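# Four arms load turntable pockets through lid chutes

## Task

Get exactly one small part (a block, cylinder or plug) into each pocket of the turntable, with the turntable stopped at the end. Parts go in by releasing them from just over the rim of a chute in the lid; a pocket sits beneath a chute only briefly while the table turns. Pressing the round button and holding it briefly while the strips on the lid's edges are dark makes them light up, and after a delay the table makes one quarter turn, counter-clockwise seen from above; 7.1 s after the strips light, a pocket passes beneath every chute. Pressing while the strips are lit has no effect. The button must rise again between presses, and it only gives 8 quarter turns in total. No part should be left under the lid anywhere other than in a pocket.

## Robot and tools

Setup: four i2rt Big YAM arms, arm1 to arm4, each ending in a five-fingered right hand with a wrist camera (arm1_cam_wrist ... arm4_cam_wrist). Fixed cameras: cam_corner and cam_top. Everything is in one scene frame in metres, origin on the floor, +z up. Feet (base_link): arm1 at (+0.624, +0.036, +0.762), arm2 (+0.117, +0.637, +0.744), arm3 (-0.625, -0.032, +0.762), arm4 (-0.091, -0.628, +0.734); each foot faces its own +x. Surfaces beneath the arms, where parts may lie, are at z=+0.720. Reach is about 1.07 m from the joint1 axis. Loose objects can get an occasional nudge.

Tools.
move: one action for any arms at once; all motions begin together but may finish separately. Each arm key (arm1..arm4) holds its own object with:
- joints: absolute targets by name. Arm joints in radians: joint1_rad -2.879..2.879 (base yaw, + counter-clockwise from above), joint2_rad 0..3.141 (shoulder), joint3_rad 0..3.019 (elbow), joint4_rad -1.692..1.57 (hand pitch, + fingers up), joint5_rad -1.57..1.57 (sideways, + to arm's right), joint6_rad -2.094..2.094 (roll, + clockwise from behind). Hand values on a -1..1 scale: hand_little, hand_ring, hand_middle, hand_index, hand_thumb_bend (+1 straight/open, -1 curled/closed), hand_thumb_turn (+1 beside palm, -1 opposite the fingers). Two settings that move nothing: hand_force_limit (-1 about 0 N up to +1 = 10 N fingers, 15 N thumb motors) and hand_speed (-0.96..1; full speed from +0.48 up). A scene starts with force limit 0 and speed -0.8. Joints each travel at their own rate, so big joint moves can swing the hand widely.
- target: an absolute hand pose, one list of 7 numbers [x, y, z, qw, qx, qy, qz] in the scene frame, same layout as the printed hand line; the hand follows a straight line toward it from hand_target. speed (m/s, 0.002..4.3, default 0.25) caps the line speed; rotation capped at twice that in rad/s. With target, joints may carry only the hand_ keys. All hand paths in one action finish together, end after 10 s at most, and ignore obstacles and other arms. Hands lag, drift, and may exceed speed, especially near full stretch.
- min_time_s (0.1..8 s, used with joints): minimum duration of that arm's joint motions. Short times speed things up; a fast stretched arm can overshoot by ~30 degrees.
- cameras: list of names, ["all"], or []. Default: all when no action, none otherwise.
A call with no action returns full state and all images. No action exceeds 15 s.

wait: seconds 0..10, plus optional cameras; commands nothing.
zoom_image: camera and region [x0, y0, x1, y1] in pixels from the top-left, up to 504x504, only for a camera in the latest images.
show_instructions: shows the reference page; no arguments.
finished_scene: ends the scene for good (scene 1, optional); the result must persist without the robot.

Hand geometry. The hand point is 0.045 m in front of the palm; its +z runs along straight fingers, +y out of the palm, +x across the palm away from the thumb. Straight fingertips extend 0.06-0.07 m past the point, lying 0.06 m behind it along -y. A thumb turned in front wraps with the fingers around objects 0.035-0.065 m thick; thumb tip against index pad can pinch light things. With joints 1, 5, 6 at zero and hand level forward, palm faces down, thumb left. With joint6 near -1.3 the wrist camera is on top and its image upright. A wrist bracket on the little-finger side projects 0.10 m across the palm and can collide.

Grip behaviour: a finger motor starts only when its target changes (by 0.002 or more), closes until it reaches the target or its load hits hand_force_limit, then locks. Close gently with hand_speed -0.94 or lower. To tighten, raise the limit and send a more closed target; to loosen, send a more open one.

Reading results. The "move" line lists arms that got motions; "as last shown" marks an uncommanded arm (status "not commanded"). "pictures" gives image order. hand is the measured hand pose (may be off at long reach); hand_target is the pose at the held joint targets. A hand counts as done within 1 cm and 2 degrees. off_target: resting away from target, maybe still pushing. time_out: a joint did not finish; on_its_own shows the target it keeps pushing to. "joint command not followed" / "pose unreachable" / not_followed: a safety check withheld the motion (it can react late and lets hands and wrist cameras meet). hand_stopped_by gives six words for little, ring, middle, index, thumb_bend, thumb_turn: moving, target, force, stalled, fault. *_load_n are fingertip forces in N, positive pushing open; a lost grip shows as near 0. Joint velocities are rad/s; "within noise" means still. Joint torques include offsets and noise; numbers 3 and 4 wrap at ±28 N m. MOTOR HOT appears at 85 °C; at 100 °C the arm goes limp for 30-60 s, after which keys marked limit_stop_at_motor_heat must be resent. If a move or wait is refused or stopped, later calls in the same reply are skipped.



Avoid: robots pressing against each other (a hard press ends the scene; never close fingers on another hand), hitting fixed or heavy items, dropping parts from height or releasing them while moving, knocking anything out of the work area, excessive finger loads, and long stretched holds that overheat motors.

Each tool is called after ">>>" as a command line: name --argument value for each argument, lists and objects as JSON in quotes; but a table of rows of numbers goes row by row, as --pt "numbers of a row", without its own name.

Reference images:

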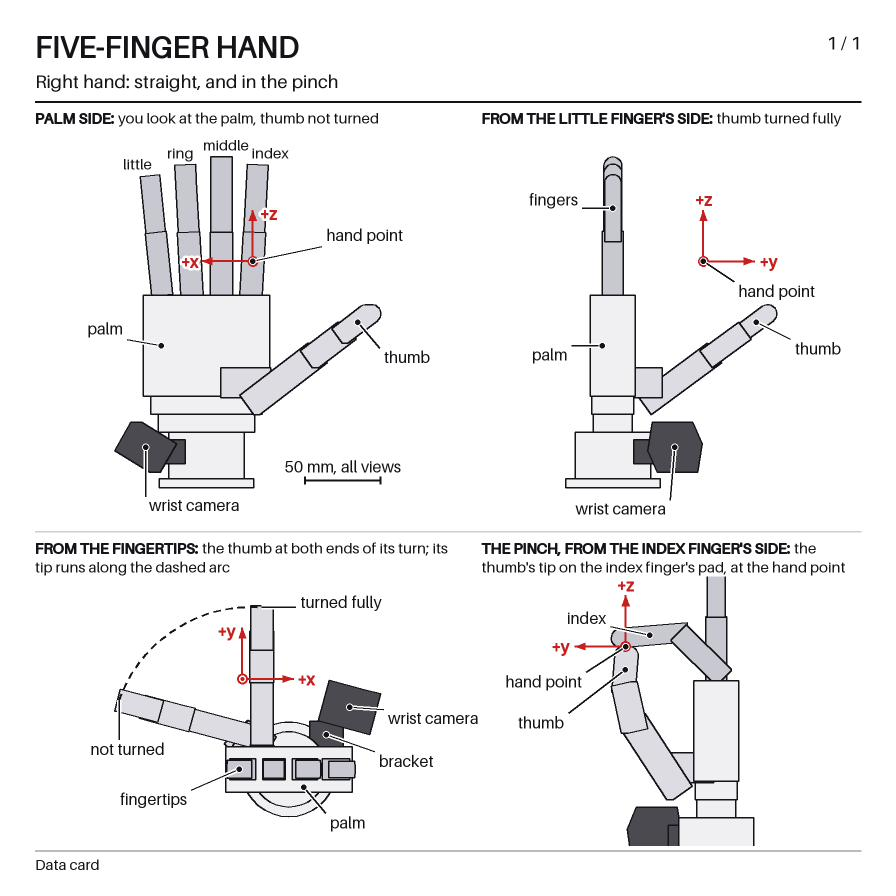

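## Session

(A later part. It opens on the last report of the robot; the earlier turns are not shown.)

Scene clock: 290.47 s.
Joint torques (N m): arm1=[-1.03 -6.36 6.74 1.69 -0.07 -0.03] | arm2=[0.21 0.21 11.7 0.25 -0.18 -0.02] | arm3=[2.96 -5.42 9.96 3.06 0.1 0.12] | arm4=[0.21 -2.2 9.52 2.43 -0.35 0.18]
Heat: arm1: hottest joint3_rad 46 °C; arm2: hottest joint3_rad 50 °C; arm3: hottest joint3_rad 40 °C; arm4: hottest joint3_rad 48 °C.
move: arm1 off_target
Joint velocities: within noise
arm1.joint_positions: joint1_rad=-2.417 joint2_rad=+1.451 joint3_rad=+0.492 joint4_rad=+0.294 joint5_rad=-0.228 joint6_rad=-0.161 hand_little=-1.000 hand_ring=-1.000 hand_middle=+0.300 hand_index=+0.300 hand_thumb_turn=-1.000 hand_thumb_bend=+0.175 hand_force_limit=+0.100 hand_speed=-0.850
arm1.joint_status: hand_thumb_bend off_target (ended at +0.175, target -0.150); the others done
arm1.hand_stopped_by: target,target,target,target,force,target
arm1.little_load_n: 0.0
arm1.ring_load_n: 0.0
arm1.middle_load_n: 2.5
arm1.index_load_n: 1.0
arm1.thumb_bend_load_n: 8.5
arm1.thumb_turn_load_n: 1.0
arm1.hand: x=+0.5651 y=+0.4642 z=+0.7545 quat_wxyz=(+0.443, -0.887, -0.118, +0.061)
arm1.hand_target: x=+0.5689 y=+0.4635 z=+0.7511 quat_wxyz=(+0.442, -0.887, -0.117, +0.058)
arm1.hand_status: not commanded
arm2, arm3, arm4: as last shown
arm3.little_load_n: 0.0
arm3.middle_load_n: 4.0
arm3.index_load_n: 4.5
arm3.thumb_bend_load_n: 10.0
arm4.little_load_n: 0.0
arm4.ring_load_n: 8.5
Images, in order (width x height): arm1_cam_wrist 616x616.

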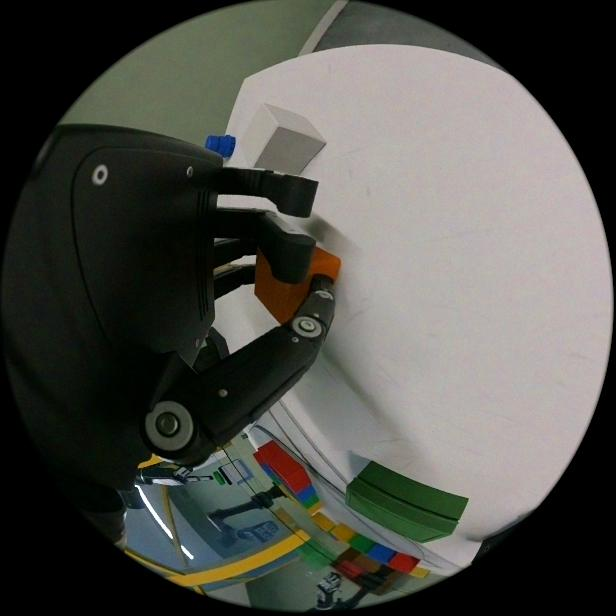

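>>> move --arm1 '{"target":[0.565,0.455,0.800,0.4424,-0.8873,-0.1168,0.0582],"speed":0.08}' --cameras '["arm1_cam_wrist"]'

>>> zoom_image --camera "arm1_cam_wrist" --region '[200, 150, 450, 400]'

Scene clock: 291.97 s.
Joint torques (N m): arm1=[-0.15 -6.24 10.32 1.17 -0.06 0.04] | arm2=[-0.03 0.21 11.67 0.28 -0.18 -0.03] | arm3=[2.96 -5.42 9.91 3.1 0.09 0.12] | arm4=[0.21 -2.2 9.52 2.43 -0.36 0.18]
Heat: arm1: hottest joint3_rad 46 °C; arm2: hottest joint3_rad 50 °C; arm3: hottest joint3_rad 40 °C; arm4: hottest joint3_rad 48 °C.
move: arm1 off_target
Joint velocities: within noise
arm1.joint_positions: joint1_rad=-2.417 joint2_rad=+1.287 joint3_rad=+0.492 joint4_rad=+0.106 joint5_rad=-0.220 joint6_rad=-0.161 hand_little=-1.000 hand_ring=-1.000 hand_middle=+0.300 hand_index=+0.300 hand_thumb_turn=-1.000 hand_thumb_bend=+0.175 hand_force_limit=+0.100 hand_speed=-0.850
arm1.joint_status: not commanded
arm1.hand_stopped_by: target,target,target,target,force,target
arm1.little_load_n: 0.0
arm1.ring_load_n: 0.0
arm1.middle_load_n: 3.0
arm1.index_load_n: 1.5
arm1.thumb_bend_load_n: 8.0
arm1.thumb_turn_load_n: 1.0
arm1.hand: x=+0.5662 y=+0.4445 z=+0.7889 quat_wxyz=(+0.432, -0.892, -0.116, +0.059)
arm1.hand_target: x=+0.5650 y=+0.4548 z=+0.8002 quat_wxyz=(+0.443, -0.887, -0.117, +0.058)
arm1.hand_status: off_target (0.015 m and 1.3 deg from the pose sent, 0.046 m and 0.4 deg at the start)
arm2, arm3, arm4: as last shown
arm3.index_load_n: 5.0
arm3.thumb_bend_load_n: 9.5
arm3.thumb_turn_load_n: 3.0
arm4.middle_load_n: 1.5
arm4.thumb_turn_load_n: 3.5
Images, in order (width x height): arm1_cam_wrist 616x616.

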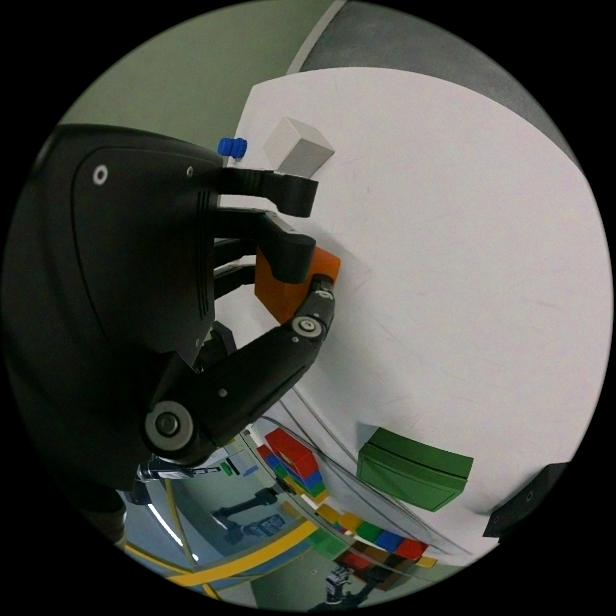

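Scaled by 2.016 from the camera's image (finer frame: 880x880).

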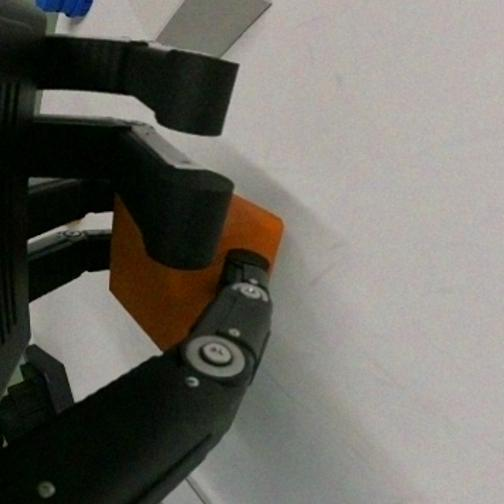

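>>> zoom_image --camera "arm1_cam_wrist" --region '[240, 230, 360, 340]'

Scaled by 4.200 from the camera's image (finer frame: 880x880).

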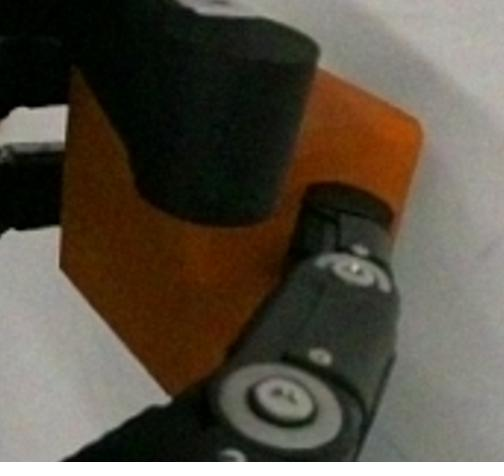

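>>> move --arm1 '{"target":[0.53,0.32,0.99,0.4424,-0.8873,-0.1168,0.0582],"speed":0.2}' --cameras '["arm1_cam_wrist","cam_corner","cam_top"]'

>>> zoom_image --camera "arm1_cam_wrist" --region '[220, 210, 380, 370]'

Scene clock: 295.00 s.
Joint torques (N m): arm1=[0.26 -0.32 15.3 1.14 0.01 0.1] | arm2=[0.26 0.03 11.67 0.34 -0.18 -0.03] | arm3=[3.08 -5.36 9.96 3.06 0.11 0.11] | arm4=[0.15 -2.2 9.51 2.43 -0.35 0.18]
Heat: arm1: hottest joint3_rad 46 °C; arm2: hottest joint3_rad 50 °C; arm3: hottest joint3_rad 40 °C; arm4: hottest joint3_rad 48 °C.
move: arm1 off_target
Joint velocities: within noise
arm1.joint_positions: joint1_rad=-2.244 joint2_rad=+0.579 joint3_rad=+0.645 joint4_rad=-0.757 joint5_rad=-0.078 joint6_rad=-0.056 hand_little=-1.000 hand_ring=-1.000 hand_middle=+0.300 hand_index=+0.300 hand_thumb_turn=-1.000 hand_thumb_bend=+0.175 hand_force_limit=+0.100 hand_speed=-0.850
arm1.joint_status: not commanded
arm1.hand_stopped_by: target,target,target,target,force,target
arm1.little_load_n: 0.0
arm1.ring_load_n: 0.0
arm1.middle_load_n: 3.0
arm1.index_load_n: 1.5
arm1.thumb_bend_load_n: 8.0
arm1.thumb_turn_load_n: 1.0
arm1.hand: x=+0.5346 y=+0.3134 z=+0.9649 quat_wxyz=(+0.424, -0.896, -0.117, +0.054)
arm1.hand_target: x=+0.5302 y=+0.3194 z=+0.9897 quat_wxyz=(+0.442, -0.887, -0.117, +0.059)
arm1.hand_status: off_target (0.026 m and 2.4 deg from the pose sent, 0.239 m and 1.3 deg at the start)
arm2, arm3, arm4: as last shown
arm3.thumb_turn_load_n: 3.5
arm4.ring_load_n: 8.0
arm4.middle_load_n: 1.0
arm4.index_load_n: 0.5
arm4.thumb_bend_load_n: 9.5
arm4.thumb_turn_load_n: 4.0
Images, in order (width x height): arm1_cam_wrist 616x616, cam_corner 896x504, cam_top 896x504.

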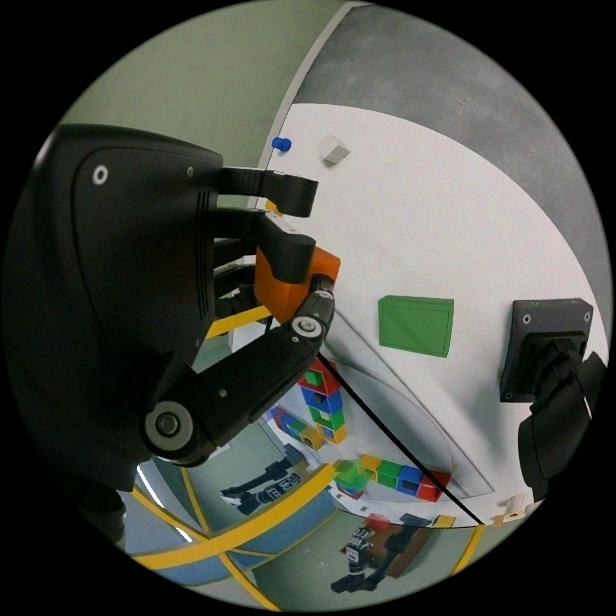

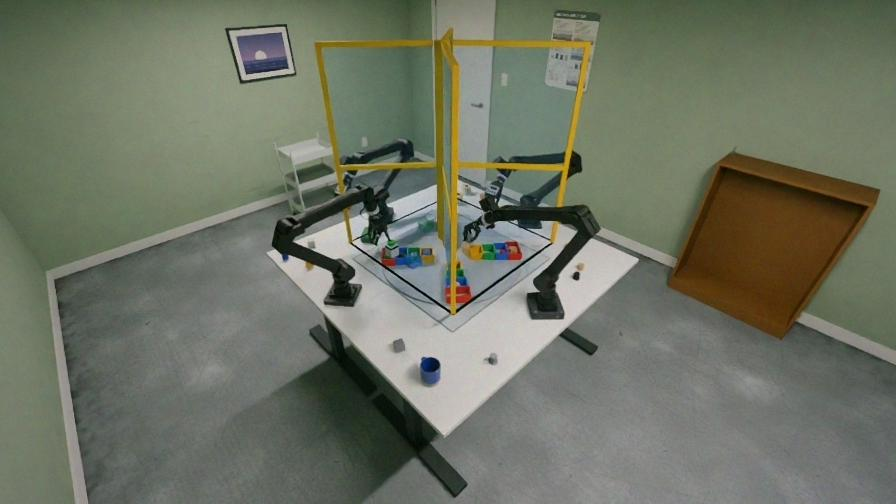

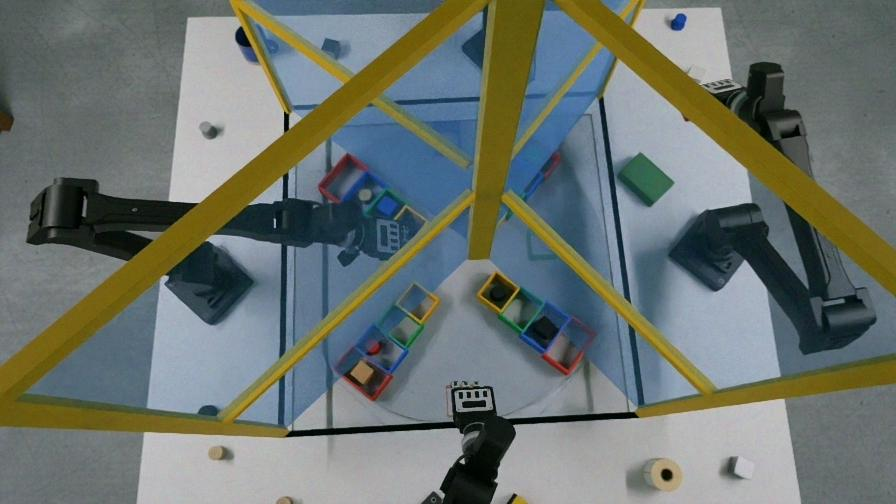

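Scaled by 3.150 from the camera's image (finer frame: 880x880).

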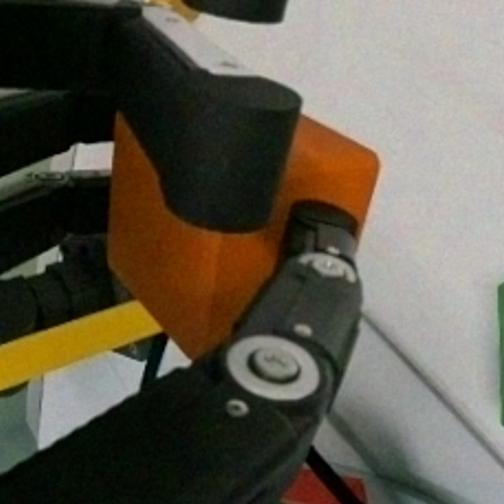

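>>> move --arm1 '{"target":[0.25,0.03,1.02,-0.3069,0.6155,0.6497,-0.3239],"speed":0.25}'

>>> move --arm1 '{"target":[0.1825,0.0035,0.956,-0.3069,0.6155,0.6497,-0.3239],"speed":0.12}' --cameras '["arm1_cam_wrist","cam_top"]'

>>> zoom_image --camera "arm1_cam_wrist" --region '[220, 210, 400, 390]'

Scene clock: 300.57 s.
Joint torques (N m): arm1=[0.21 -2.61 15.91 1.84 -0.11 -0.03] | arm2=[0.32 0.21 11.67 0.31 -0.18 -0.03] | arm3=[2.84 -5.36 9.94 3.08 0.09 0.11] | arm4=[0.21 -2.2 9.51 2.43 -0.35 0.18]
Heat: arm1: hottest joint3_rad 47 °C; arm2: hottest joint3_rad 51 °C; arm3: hottest joint3_rad 40 °C; arm4: hottest joint3_rad 48 °C.
move: arm1 off_target
Joint velocities: within noise
arm1.joint_positions: joint1_rad=-0.969 joint2_rad=+0.820 joint3_rad=+0.809 joint4_rad=-0.702 joint5_rad=-0.144 joint6_rad=-0.099 hand_little=-1.000 hand_ring=-1.000 hand_middle=+0.300 hand_index=+0.300 hand_thumb_turn=-1.000 hand_thumb_bend=+0.175 hand_force_limit=+0.100 hand_speed=-0.850
arm1.joint_status: not commanded
arm1.hand_stopped_by: target,target,target,target,force,target
arm1.little_load_n: 0.0
arm1.ring_load_n: 0.0
arm1.middle_load_n: 2.5
arm1.index_load_n: 1.5
arm1.thumb_bend_load_n: 8.0
arm1.thumb_turn_load_n: 0.5
arm1.hand: x=+0.2662 y=+0.0307 z=+0.9894 quat_wxyz=(+0.283, -0.632, -0.653, +0.306)
arm1.hand_target: x=+0.2517 y=+0.0299 z=+1.0200 quat_wxyz=(+0.307, -0.615, -0.650, +0.324)
arm1.hand_status: off_target (0.035 m and 3.9 deg from the pose sent, 0.405 m and 78.3 deg at the start)
arm2, arm3, arm4: as last shown
arm3.middle_load_n: 4.5
arm3.thumb_bend_load_n: 10.0
arm3.thumb_turn_load_n: 3.0
arm4.middle_load_n: 1.5
arm4.index_load_n: 1.0
arm4.thumb_bend_load_n: 9.0
arm4.thumb_turn_load_n: 3.5
pictures: none

Scene clock: 302.07 s.
Joint torques (N m): arm1=[0.21 -4.84 11.64 1.87 0.03 0.08] | arm2=[0.26 0.32 11.59 0.28 -0.19 -0.04] | arm3=[2.96 -5.3 9.99 3.08 0.09 0.13] | arm4=[0.15 -2.2 9.51 2.43 -0.35 0.18]
Heat: arm1: hottest joint3_rad 48 °C; arm2: hottest joint3_rad 51 °C; arm3: hottest joint3_rad 40 °C; arm4: hottest joint3_rad 48 °C.
move: arm1 done
Joint velocities: within noise
arm1.joint_positions: joint1_rad=-0.862 joint2_rad=+1.045 joint3_rad=+0.809 joint4_rad=-0.429 joint5_rad=-0.060 joint6_rad=-0.049 hand_little=-1.000 hand_ring=-1.000 hand_middle=+0.300 hand_index=+0.300 hand_thumb_turn=-1.000 hand_thumb_bend=+0.175 hand_force_limit=+0.100 hand_speed=-0.850
arm1.joint_status: not commanded
arm1.hand_stopped_by: target,target,target,target,force,target
arm1.little_load_n: 0.0
arm1.ring_load_n: 0.0
arm1.middle_load_n: 2.5
arm1.index_load_n: 1.5
arm1.thumb_bend_load_n: 8.0
arm1.thumb_turn_load_n: 0.5
arm1.hand: x=+0.1885 y=+0.0080 z=+0.9488 quat_wxyz=(+0.301, -0.620, -0.653, +0.314)
arm1.hand_target: x=+0.1828 y=+0.0035 z=+0.9560 quat_wxyz=(+0.307, -0.616, -0.650, +0.324)
arm1.hand_status: done (0.010 m and 1.4 deg from the pose sent, 0.094 m and 3.9 deg at the start)
arm2.joint_positions: joint1_rad=-0.700 joint2_rad=+0.798 joint3_rad=+0.938 joint4_rad=-1.393 joint5_rad=-0.100 joint6_rad=-0.330 hand_little=+1.000 hand_ring=-1.000 hand_middle=+0.200 hand_index=+0.150 hand_thumb_turn=-1.000 hand_thumb_bend=+0.150 hand_force_limit=-0.400 hand_speed=+0.000
arm2.joint_status: not commanded
arm2.hand_stopped_by: target,target,target,target,target,target
arm2.little_load_n: 0.0
arm2.ring_load_n: 0.0
arm2.middle_load_n: 0.0
arm2.index_load_n: 0.0
arm2.thumb_bend_load_n: 0.0
arm2.thumb_turn_load_n: 0.0
arm2.hand: x=+0.1439 y=+0.4308 z=+0.9706 quat_wxyz=(-0.032, +0.173, -0.971, +0.160)
arm2.hand_target: x=+0.1440 y=+0.4233 z=+0.9847 quat_wxyz=(-0.030, +0.171, -0.970, +0.171)
arm2.hand_status: not commanded
arm3.joint_positions: joint1_rad=-0.794 joint2_rad=+1.181 joint3_rad=+0.820 joint4_rad=-0.306 joint5_rad=-0.004 joint6_rad=-0.007 hand_little=-1.000 hand_ring=-0.007 hand_middle=+0.186 hand_index=+0.074 hand_thumb_turn=-1.000 hand_thumb_bend=+0.183 hand_force_limit=+0.100 hand_speed=-0.500
arm3.joint_status: not commanded
arm3.hand_stopped_by: target,force,force,force,force,target
arm3.little_load_n: 0.0
arm3.ring_load_n: 7.0
arm3.middle_load_n: 4.0
arm3.index_load_n: 4.5
arm3.thumb_bend_load_n: 9.5
arm3.thumb_turn_load_n: 3.0
arm3.hand: x=-0.1577 y=+0.0219 z=+0.9257 quat_wxyz=(-0.318, +0.653, -0.615, +0.308)
arm3.hand_target: x=-0.1532 y=+0.0279 z=+0.9240 quat_wxyz=(-0.324, +0.650, -0.615, +0.307)
arm3.hand_status: not commanded
arm4.joint_positions: joint1_rad=-1.270 joint2_rad=+0.629 joint3_rad=+0.644 joint4_rad=-0.758 joint5_rad=-0.434 joint6_rad=-0.370 hand_little=-1.000 hand_ring=+0.273 hand_middle=+0.346 hand_index=+0.380 hand_thumb_turn=-1.000 hand_thumb_bend=+0.094 hand_force_limit=-0.400 hand_speed=-0.500
arm4.joint_status: not commanded
arm4.hand_stopped_by: target,force,force,force,force,target
arm4.little_load_n: 0.0
arm4.ring_load_n: 8.0
arm4.middle_load_n: 1.0
arm4.index_load_n: 1.0
arm4.thumb_bend_load_n: 9.0
arm4.thumb_turn_load_n: 4.0
arm4.hand: x=-0.0347 y=-0.3454 z=+0.9310 quat_wxyz=(-0.439, +0.898, +0.026, -0.012)
arm4.hand_target: x=-0.0350 y=-0.3411 z=+0.9321 quat_wxyz=(-0.446, +0.895, +0.025, -0.013)
arm4.hand_status: not commanded
Images, in order (width x height): arm1_cam_wrist 616x616, cam_top 896x504.

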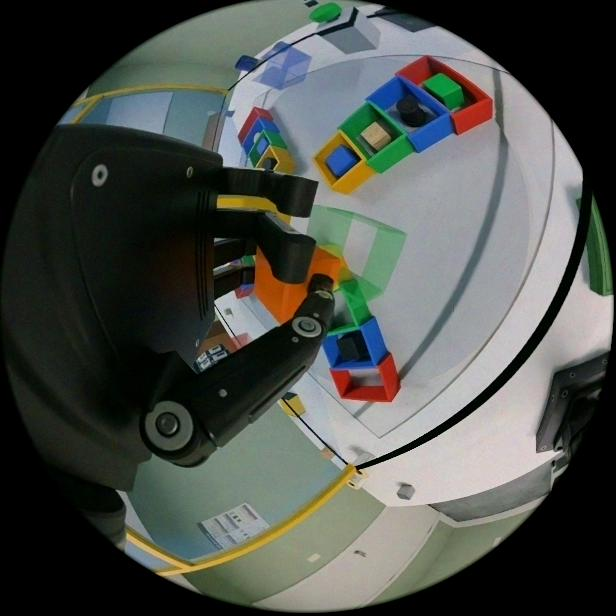

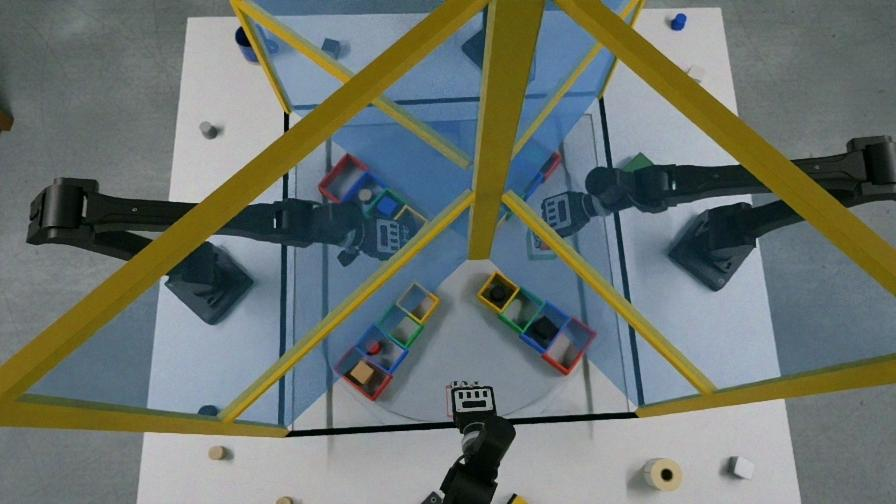

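Scaled by 2.800 from the camera's image (finer frame: 880x880).

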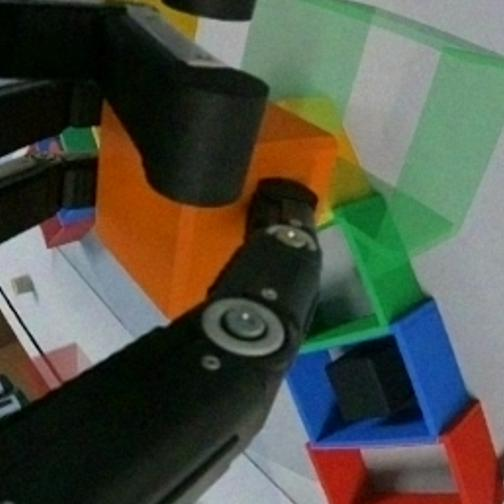

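>>> move --arm1 '{"target":[0.1821,0.0031,0.9401,-0.3069,0.6155,0.6497,-0.3239],"speed":0.08}' --cameras '["arm1_cam_wrist","cam_top"]'

>>> zoom_image --camera "arm1_cam_wrist" --region '[240, 190, 420, 340]'

>>> zoom_image --camera "cam_top" --region '[480, 160, 620, 280]'

Scene clock: 303.43 s.
Joint torques (N m): arm1=[0.21 -4.48 10.84 1.96 0.03 0.09] | arm2=[0.15 0.21 11.69 0.23 -0.19 -0.01] | arm3=[3.08 -5.36 9.94 3 0.1 0.11] | arm4=[0.21 -2.2 9.51 2.43 -0.35 0.18]
Heat: arm1: hottest joint3_rad 47 °C; arm2: hottest joint3_rad 51 °C; arm3: hottest joint3_rad 40 °C; arm4: hottest joint3_rad 48 °C.
move: arm1 done
Joint velocities: within noise
arm1.joint_positions: joint1_rad=-0.861 joint2_rad=+1.053 joint3_rad=+0.784 joint4_rad=-0.380 joint5_rad=-0.058 joint6_rad=-0.048 hand_little=-1.000 hand_ring=-1.000 hand_middle=+0.300 hand_index=+0.300 hand_thumb_turn=-1.000 hand_thumb_bend=+0.175 hand_force_limit=+0.100 hand_speed=-0.850
arm1.joint_status: not commanded
arm1.hand_stopped_by: target,target,target,target,force,target
arm1.little_load_n: 0.0
arm1.ring_load_n: 0.5
arm1.middle_load_n: 2.5
arm1.index_load_n: 1.5
arm1.thumb_bend_load_n: 8.0
arm1.thumb_turn_load_n: 1.0
arm1.hand: x=+0.1856 y=+0.0078 z=+0.9399 quat_wxyz=(+0.306, -0.617, -0.651, +0.318)
arm1.hand_target: x=+0.1823 y=+0.0031 z=+0.9400 quat_wxyz=(+0.307, -0.615, -0.650, +0.324)
arm1.hand_status: done (0.006 m and 0.7 deg from the pose sent, 0.012 m and 1.4 deg at the start)
arm2, arm3, arm4: as last shown
arm3.middle_load_n: 4.5
arm3.index_load_n: 5.0
arm4.ring_load_n: 8.5
Images, in order (width x height): arm1_cam_wrist 616x616, cam_top 896x504.

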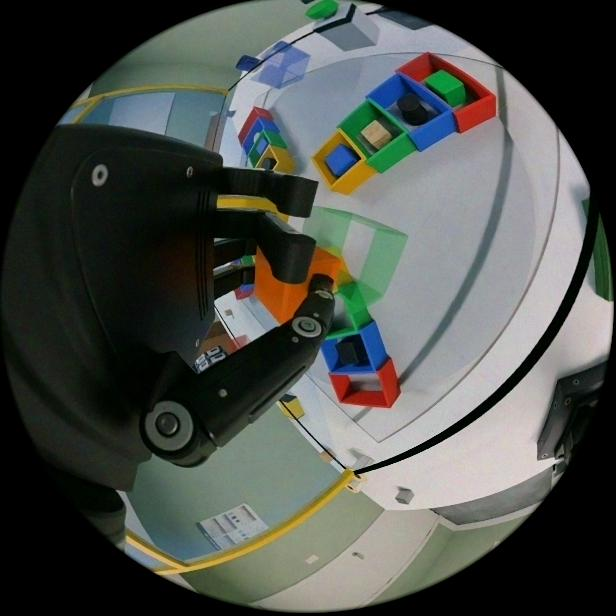

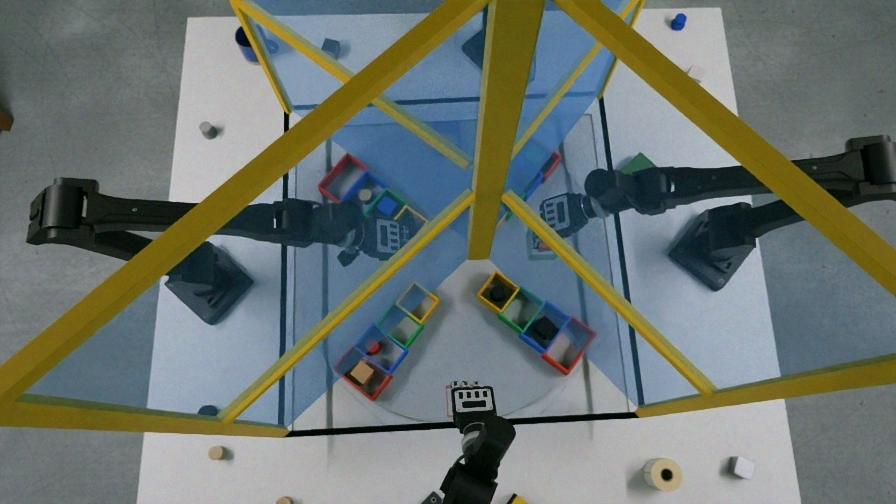

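Scaled by 2.800 from the camera's image (finer frame: 880x880).

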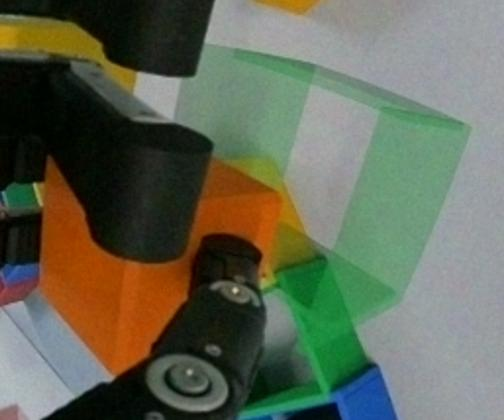

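Scaled by 3.600 from the camera's image (finer frame: 1280x720).

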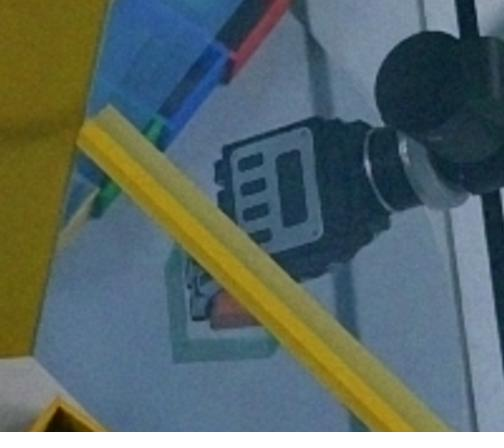

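>>> zoom_image --camera "cam_top" --region '[515, 220, 565, 265]'

Scaled by 10.080 from the camera's image (finer frame: 1280x720).

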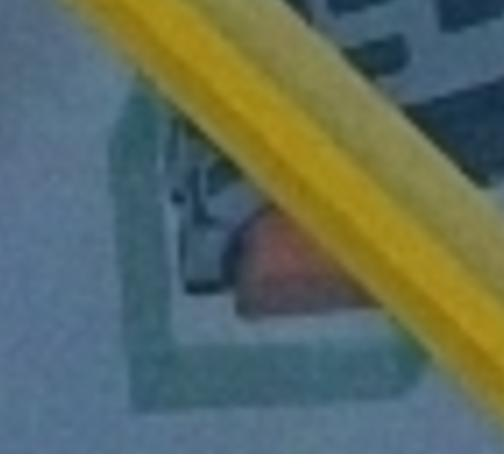

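>>> move --arm1 '{"target":[0.1775,0.0075,0.957,-0.3069,0.6155,0.6497,-0.3239],"speed":0.08}'

>>> move --arm1 '{"target":[0.1778,0.0075,0.9385,-0.3069,0.6155,0.6497,-0.3239],"speed":0.08}' --cameras '["arm1_cam_wrist","cam_top"]'

>>> zoom_image --camera "arm1_cam_wrist" --region '[240, 190, 420, 340]'

>>> zoom_image --camera "cam_top" --region '[515, 220, 565, 265]'

Scene clock: 307.67 s.
Joint torques (N m): arm1=[-0.56 -4.66 14.72 1.1 -0.12 0.01] | arm2=[0.38 0.32 11.6 0.31 -0.17 -0.03] | arm3=[2.84 -5.48 9.94 3.04 0.1 0.11] | arm4=[0.15 -2.2 9.51 2.43 -0.36 0.18]
Heat: arm1: hottest joint3_rad 47 °C; arm2: hottest joint3_rad 52 °C; arm3: hottest joint3_rad 40 °C; arm4: hottest joint3_rad 48 °C.
move: arm1 off_target
Joint velocities: within noise
arm1.joint_positions: joint1_rad=-0.861 joint2_rad=+1.053 joint3_rad=+0.784 joint4_rad=-0.405 joint5_rad=-0.065 joint6_rad=-0.048 hand_little=-1.000 hand_ring=-1.000 hand_middle=+0.300 hand_index=+0.300 hand_thumb_turn=-1.000 hand_thumb_bend=+0.175 hand_force_limit=+0.100 hand_speed=-0.850
arm1.joint_status: not commanded
arm1.hand_stopped_by: target,target,target,target,force,target
arm1.little_load_n: 0.0
arm1.ring_load_n: 0.0
arm1.middle_load_n: 3.0
arm1.index_load_n: 1.5
arm1.thumb_bend_load_n: 8.0
arm1.thumb_turn_load_n: 1.0
arm1.hand: x=+0.1910 y=+0.0064 z=+0.9359 quat_wxyz=(+0.296, -0.620, -0.655, +0.313)
arm1.hand_target: x=+0.1784 y=+0.0075 z=+0.9570 quat_wxyz=(+0.307, -0.615, -0.650, +0.324)
arm1.hand_status: off_target (0.025 m and 2.0 deg from the pose sent, 0.019 m and 0.7 deg at the start)
arm2, arm3, arm4: as last shown
arm3.middle_load_n: 4.0
arm3.index_load_n: 4.5
pictures: none

Scene clock: 308.63 s.
Joint torques (N m): arm1=[-0.5 -4.72 11.23 1.94 -0.11 0.03] | arm2=[0.21 0.09 11.66 0.31 -0.19 -0.02] | arm3=[2.84 -5.3 9.92 3.06 0.1 0.11] | arm4=[0.15 -2.2 9.51 2.44 -0.35 0.18]
Heat: arm1: hottest joint3_rad 47 °C; arm2: hottest joint3_rad 52 °C; arm3: hottest joint3_rad 40 °C; arm4: hottest joint3_rad 48 °C.
move: arm1 done
Joint velocities: within noise
arm1.joint_positions: joint1_rad=-0.861 joint2_rad=+1.067 joint3_rad=+0.784 joint4_rad=-0.371 joint5_rad=-0.065 joint6_rad=-0.048 hand_little=-1.000 hand_ring=-1.000 hand_middle=+0.300 hand_index=+0.300 hand_thumb_turn=-1.000 hand_thumb_bend=+0.175 hand_force_limit=+0.100 hand_speed=-0.850
arm1.joint_status: not commanded
arm1.hand_stopped_by: target,target,target,target,force,target
arm1.little_load_n: 0.0
arm1.ring_load_n: 0.0
arm1.middle_load_n: 3.0
arm1.index_load_n: 1.5
arm1.thumb_bend_load_n: 8.0
arm1.thumb_turn_load_n: 1.0
arm1.hand: x=+0.1832 y=+0.0066 z=+0.9360 quat_wxyz=(+0.303, -0.617, -0.653, +0.319)
arm1.hand_target: x=+0.1779 y=+0.0075 z=+0.9384 quat_wxyz=(+0.307, -0.616, -0.650, +0.324)
arm1.hand_status: done (0.006 m and 0.8 deg from the pose sent, 0.013 m and 2.0 deg at the start)
arm2, arm3, arm4: as last shown
arm3.index_load_n: 5.0
arm3.thumb_turn_load_n: 3.5
arm4.thumb_turn_load_n: 3.5
Images, in order (width x height): arm1_cam_wrist 616x616, cam_top 896x504.

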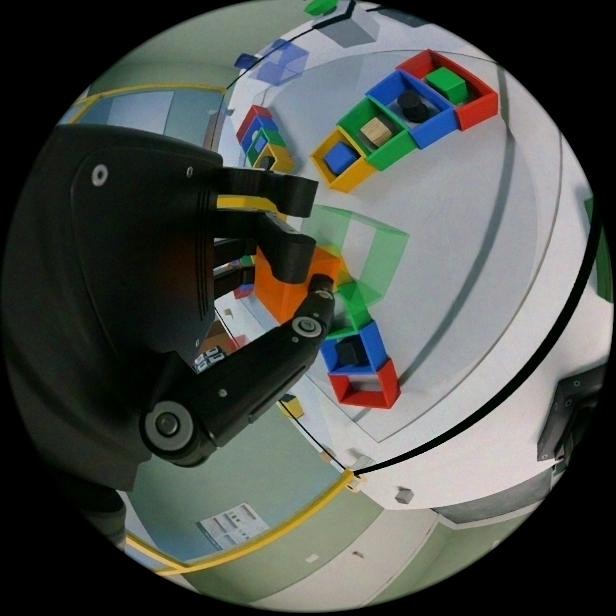

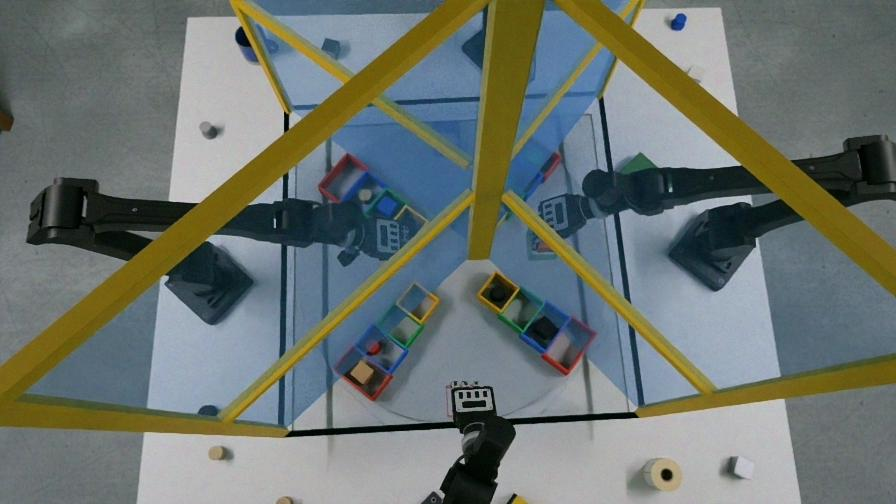

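Scaled by 2.800 from the camera's image (finer frame: 880x880).

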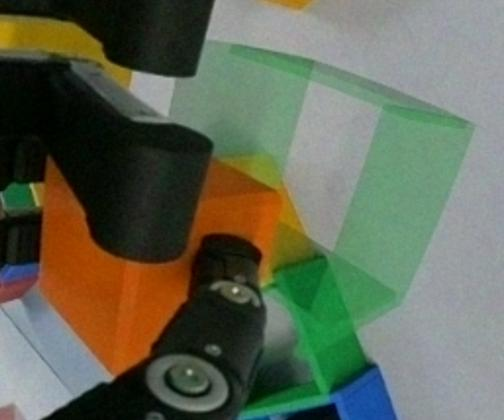

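Scaled by 10.080 from the camera's image (finer frame: 1280x720).

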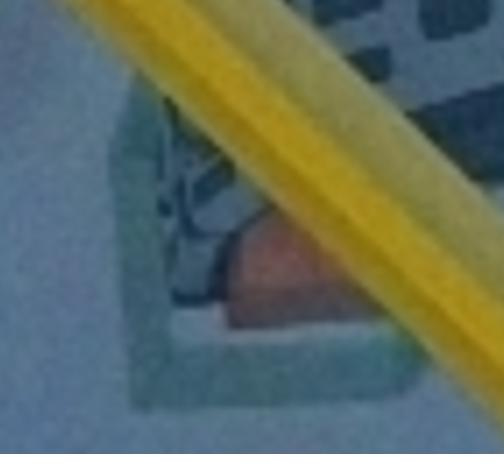

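>>> move --arm1 '{"target":[0.1765,0.026,0.952,-0.3069,0.6155,0.6497,-0.3239],"speed":0.1}'

>>> move --arm1 '{"target":[0.1770,0.0125,0.9395,-0.3069,0.6155,0.6497,-0.3239],"speed":0.08}' --cameras '["arm1_cam_wrist","cam_top"]'

>>> zoom_image --camera "cam_top" --region '[515, 220, 565, 265]'

Scene clock: 309.93 s.
Joint torques (N m): arm1=[-1.14 -5.19 14.17 1.14 -0.15 -0.03] | arm2=[0.15 0.26 11.66 0.29 -0.2 -0.02] | arm3=[2.9 -5.36 9.96 3.04 0.06 0.12] | arm4=[0.21 -2.26 9.51 2.43 -0.35 0.18]
Heat: arm1: hottest joint3_rad 46 °C; arm2: hottest joint3_rad 52 °C; arm3: hottest joint3_rad 40 °C; arm4: hottest joint3_rad 48 °C.
move: arm1 off_target
Joint velocities: within noise
arm1.joint_positions: joint1_rad=-0.911 joint2_rad=+1.067 joint3_rad=+0.784 joint4_rad=-0.391 joint5_rad=-0.109 joint6_rad=-0.074 hand_little=-1.000 hand_ring=-1.000 hand_middle=+0.300 hand_index=+0.300 hand_thumb_turn=-1.000 hand_thumb_bend=+0.175 hand_force_limit=+0.100 hand_speed=-0.850
arm1.joint_status: not commanded
arm1.hand_stopped_by: target,target,target,target,force,target
arm1.little_load_n: 0.0
arm1.ring_load_n: 0.0
arm1.middle_load_n: 2.5
arm1.index_load_n: 1.5
arm1.thumb_bend_load_n: 8.0
arm1.thumb_turn_load_n: 1.0
arm1.hand: x=+0.1879 y=+0.0211 z=+0.9332 quat_wxyz=(+0.294, -0.620, -0.654, +0.317)
arm1.hand_target: x=+0.1771 y=+0.0260 z=+0.9519 quat_wxyz=(+0.307, -0.616, -0.650, +0.324)
arm1.hand_status: off_target (0.023 m and 1.8 deg from the pose sent, 0.026 m and 0.8 deg at the start)
arm2, arm3, arm4: as last shown
arm3.middle_load_n: 4.5
arm3.index_load_n: 4.5
arm4.ring_load_n: 8.0
arm4.thumb_turn_load_n: 4.0
pictures: none

Scene clock: 310.90 s.
Joint torques (N m): arm1=[0.21 -4.72 11.56 1.88 0.02 0.09] | arm2=[0.26 0.15 11.59 0.27 -0.18 -0.02] | arm3=[2.9 -5.3 9.98 3.07 0.11 0.12] | arm4=[0.15 -2.26 9.51 2.44 -0.35 0.18]
Heat: arm1: hottest joint3_rad 46 °C; arm2: hottest joint3_rad 52 °C; arm3: hottest joint3_rad 40 °C; arm4: hottest joint3_rad 48 °C.
move: arm1 done
Joint velocities: within noise
arm1.joint_positions: joint1_rad=-0.889 joint2_rad=+1.068 joint3_rad=+0.784 joint4_rad=-0.374 joint5_rad=-0.081 joint6_rad=-0.065 hand_little=-1.000 hand_ring=-1.000 hand_middle=+0.300 hand_index=+0.300 hand_thumb_turn=-1.000 hand_thumb_bend=+0.175 hand_force_limit=+0.100 hand_speed=-0.850
arm1.joint_status: not commanded
arm1.hand_stopped_by: target,target,target,target,force,target
arm1.little_load_n: 0.0
arm1.ring_load_n: 0.0
arm1.middle_load_n: 2.5
arm1.index_load_n: 1.5
arm1.thumb_bend_load_n: 8.0
arm1.thumb_turn_load_n: 0.5
arm1.hand: x=+0.1839 y=+0.0167 z=+0.9351 quat_wxyz=(+0.303, -0.618, -0.652, +0.316)
arm1.hand_target: x=+0.1773 y=+0.0125 z=+0.9394 quat_wxyz=(+0.307, -0.615, -0.650, +0.324)
arm1.hand_status: done (0.009 m and 1.0 deg from the pose sent, 0.015 m and 1.8 deg at the start)
arm2, arm3, arm4: as last shown
arm3.index_load_n: 5.0
arm3.thumb_turn_load_n: 3.0
arm4.ring_load_n: 8.5
Images, in order (width x height): arm1_cam_wrist 616x616, cam_top 896x504.

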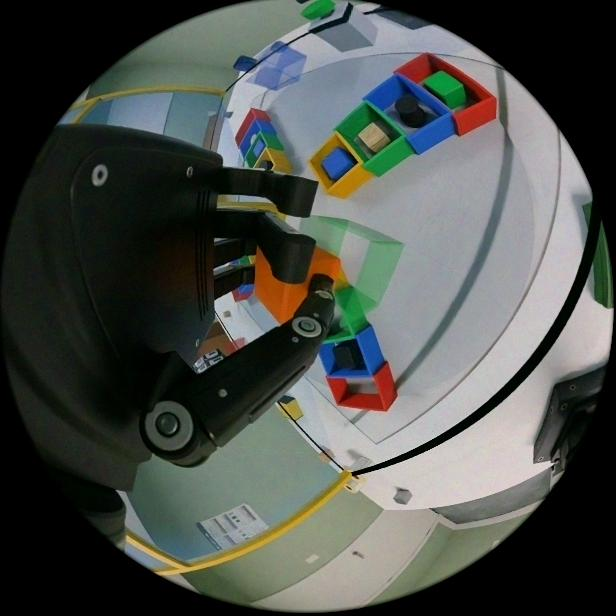

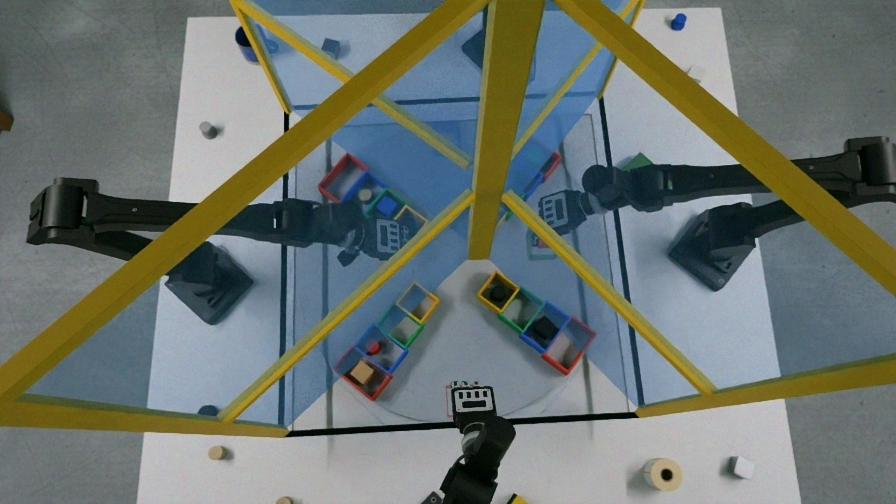

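Scaled by 10.080 from the camera's image (finer frame: 1280x720).

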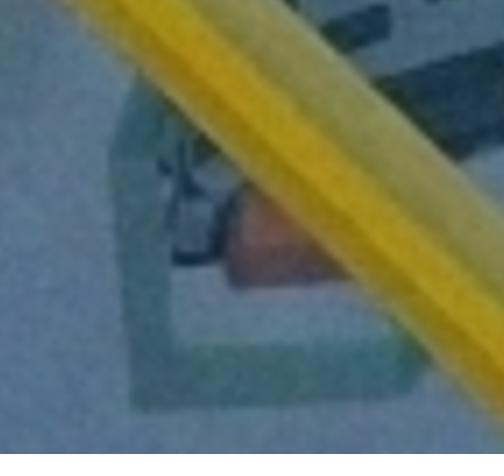

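>>> move --arm1 '{"target":[0.1735,0.0100,0.9400,-0.3069,0.6155,0.6497,-0.3239],"speed":0.08}' --cameras '["arm1_cam_wrist","cam_top"]'

>>> zoom_image --camera "cam_top" --region '[515, 220, 565, 265]'

>>> zoom_image --camera "arm1_cam_wrist" --region '[240, 190, 420, 340]'

Scene clock: 312.17 s.
Joint torques (N m): arm1=[0.38 -4.95 12.23 1.88 0.02 0.09] | arm2=[0.32 0.03 11.62 0.34 -0.19 -0.03] | arm3=[2.9 -5.36 9.95 3.1 0.1 0.13] | arm4=[0.21 -2.2 9.51 2.43 -0.35 0.18]
Heat: arm1: hottest joint3_rad 46 °C; arm2: hottest joint3_rad 52 °C; arm3: hottest joint3_rad 40 °C; arm4: hottest joint3_rad 48 °C.
move: arm1 off_target
Joint velocities: within noise
arm1.joint_positions: joint1_rad=-0.882 joint2_rad=+1.078 joint3_rad=+0.784 joint4_rad=-0.372 joint5_rad=-0.075 joint6_rad=-0.060 hand_little=-1.000 hand_ring=-1.000 hand_middle=+0.300 hand_index=+0.300 hand_thumb_turn=-1.000 hand_thumb_bend=+0.175 hand_force_limit=+0.100 hand_speed=-0.850
arm1.joint_status: not commanded
arm1.hand_stopped_by: target,target,target,target,force,target
arm1.little_load_n: 0.0
arm1.ring_load_n: 0.0
arm1.middle_load_n: 2.5
arm1.index_load_n: 1.5
arm1.thumb_bend_load_n: 8.0
arm1.thumb_turn_load_n: 0.5
arm1.hand: x=+0.1830 y=+0.0148 z=+0.9313 quat_wxyz=(+0.301, -0.620, -0.653, +0.314)
arm1.hand_target: x=+0.1740 y=+0.0099 z=+0.9400 quat_wxyz=(+0.307, -0.615, -0.650, +0.324)
arm1.hand_status: off_target (0.014 m and 1.5 deg from the pose sent, 0.013 m and 1.0 deg at the start)
arm2, arm3, arm4: as last shown
arm3.middle_load_n: 4.0
arm3.index_load_n: 4.5
arm4.ring_load_n: 8.0
arm4.middle_load_n: 1.5
arm4.thumb_turn_load_n: 3.5
Images, in order (width x height): arm1_cam_wrist 616x616, cam_top 896x504.

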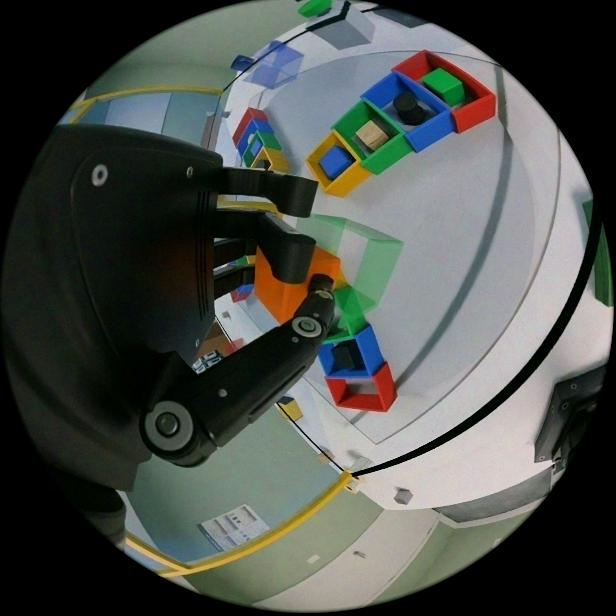

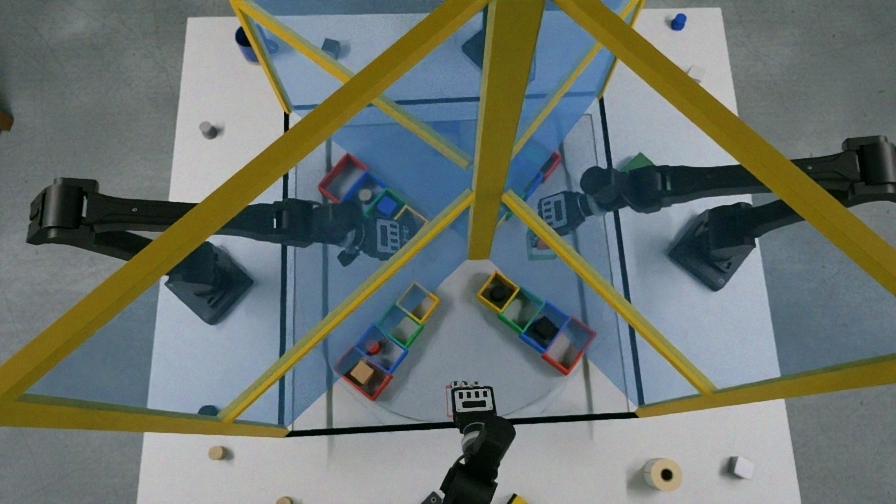

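Scaled by 10.080 from the camera's image (finer frame: 1280x720).

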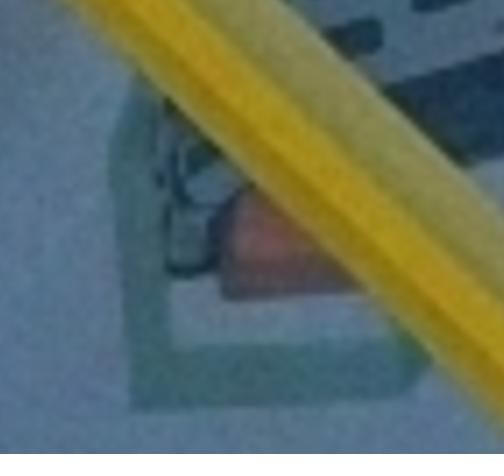

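Scaled by 2.800 from the camera's image (finer frame: 880x880).

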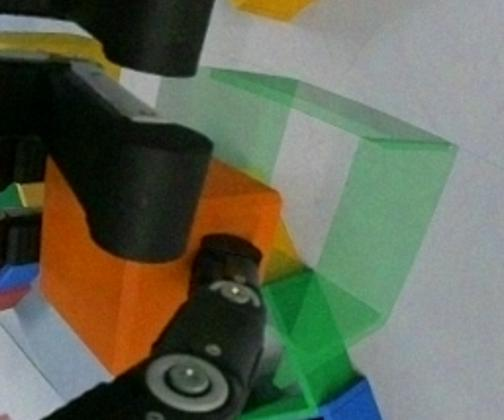

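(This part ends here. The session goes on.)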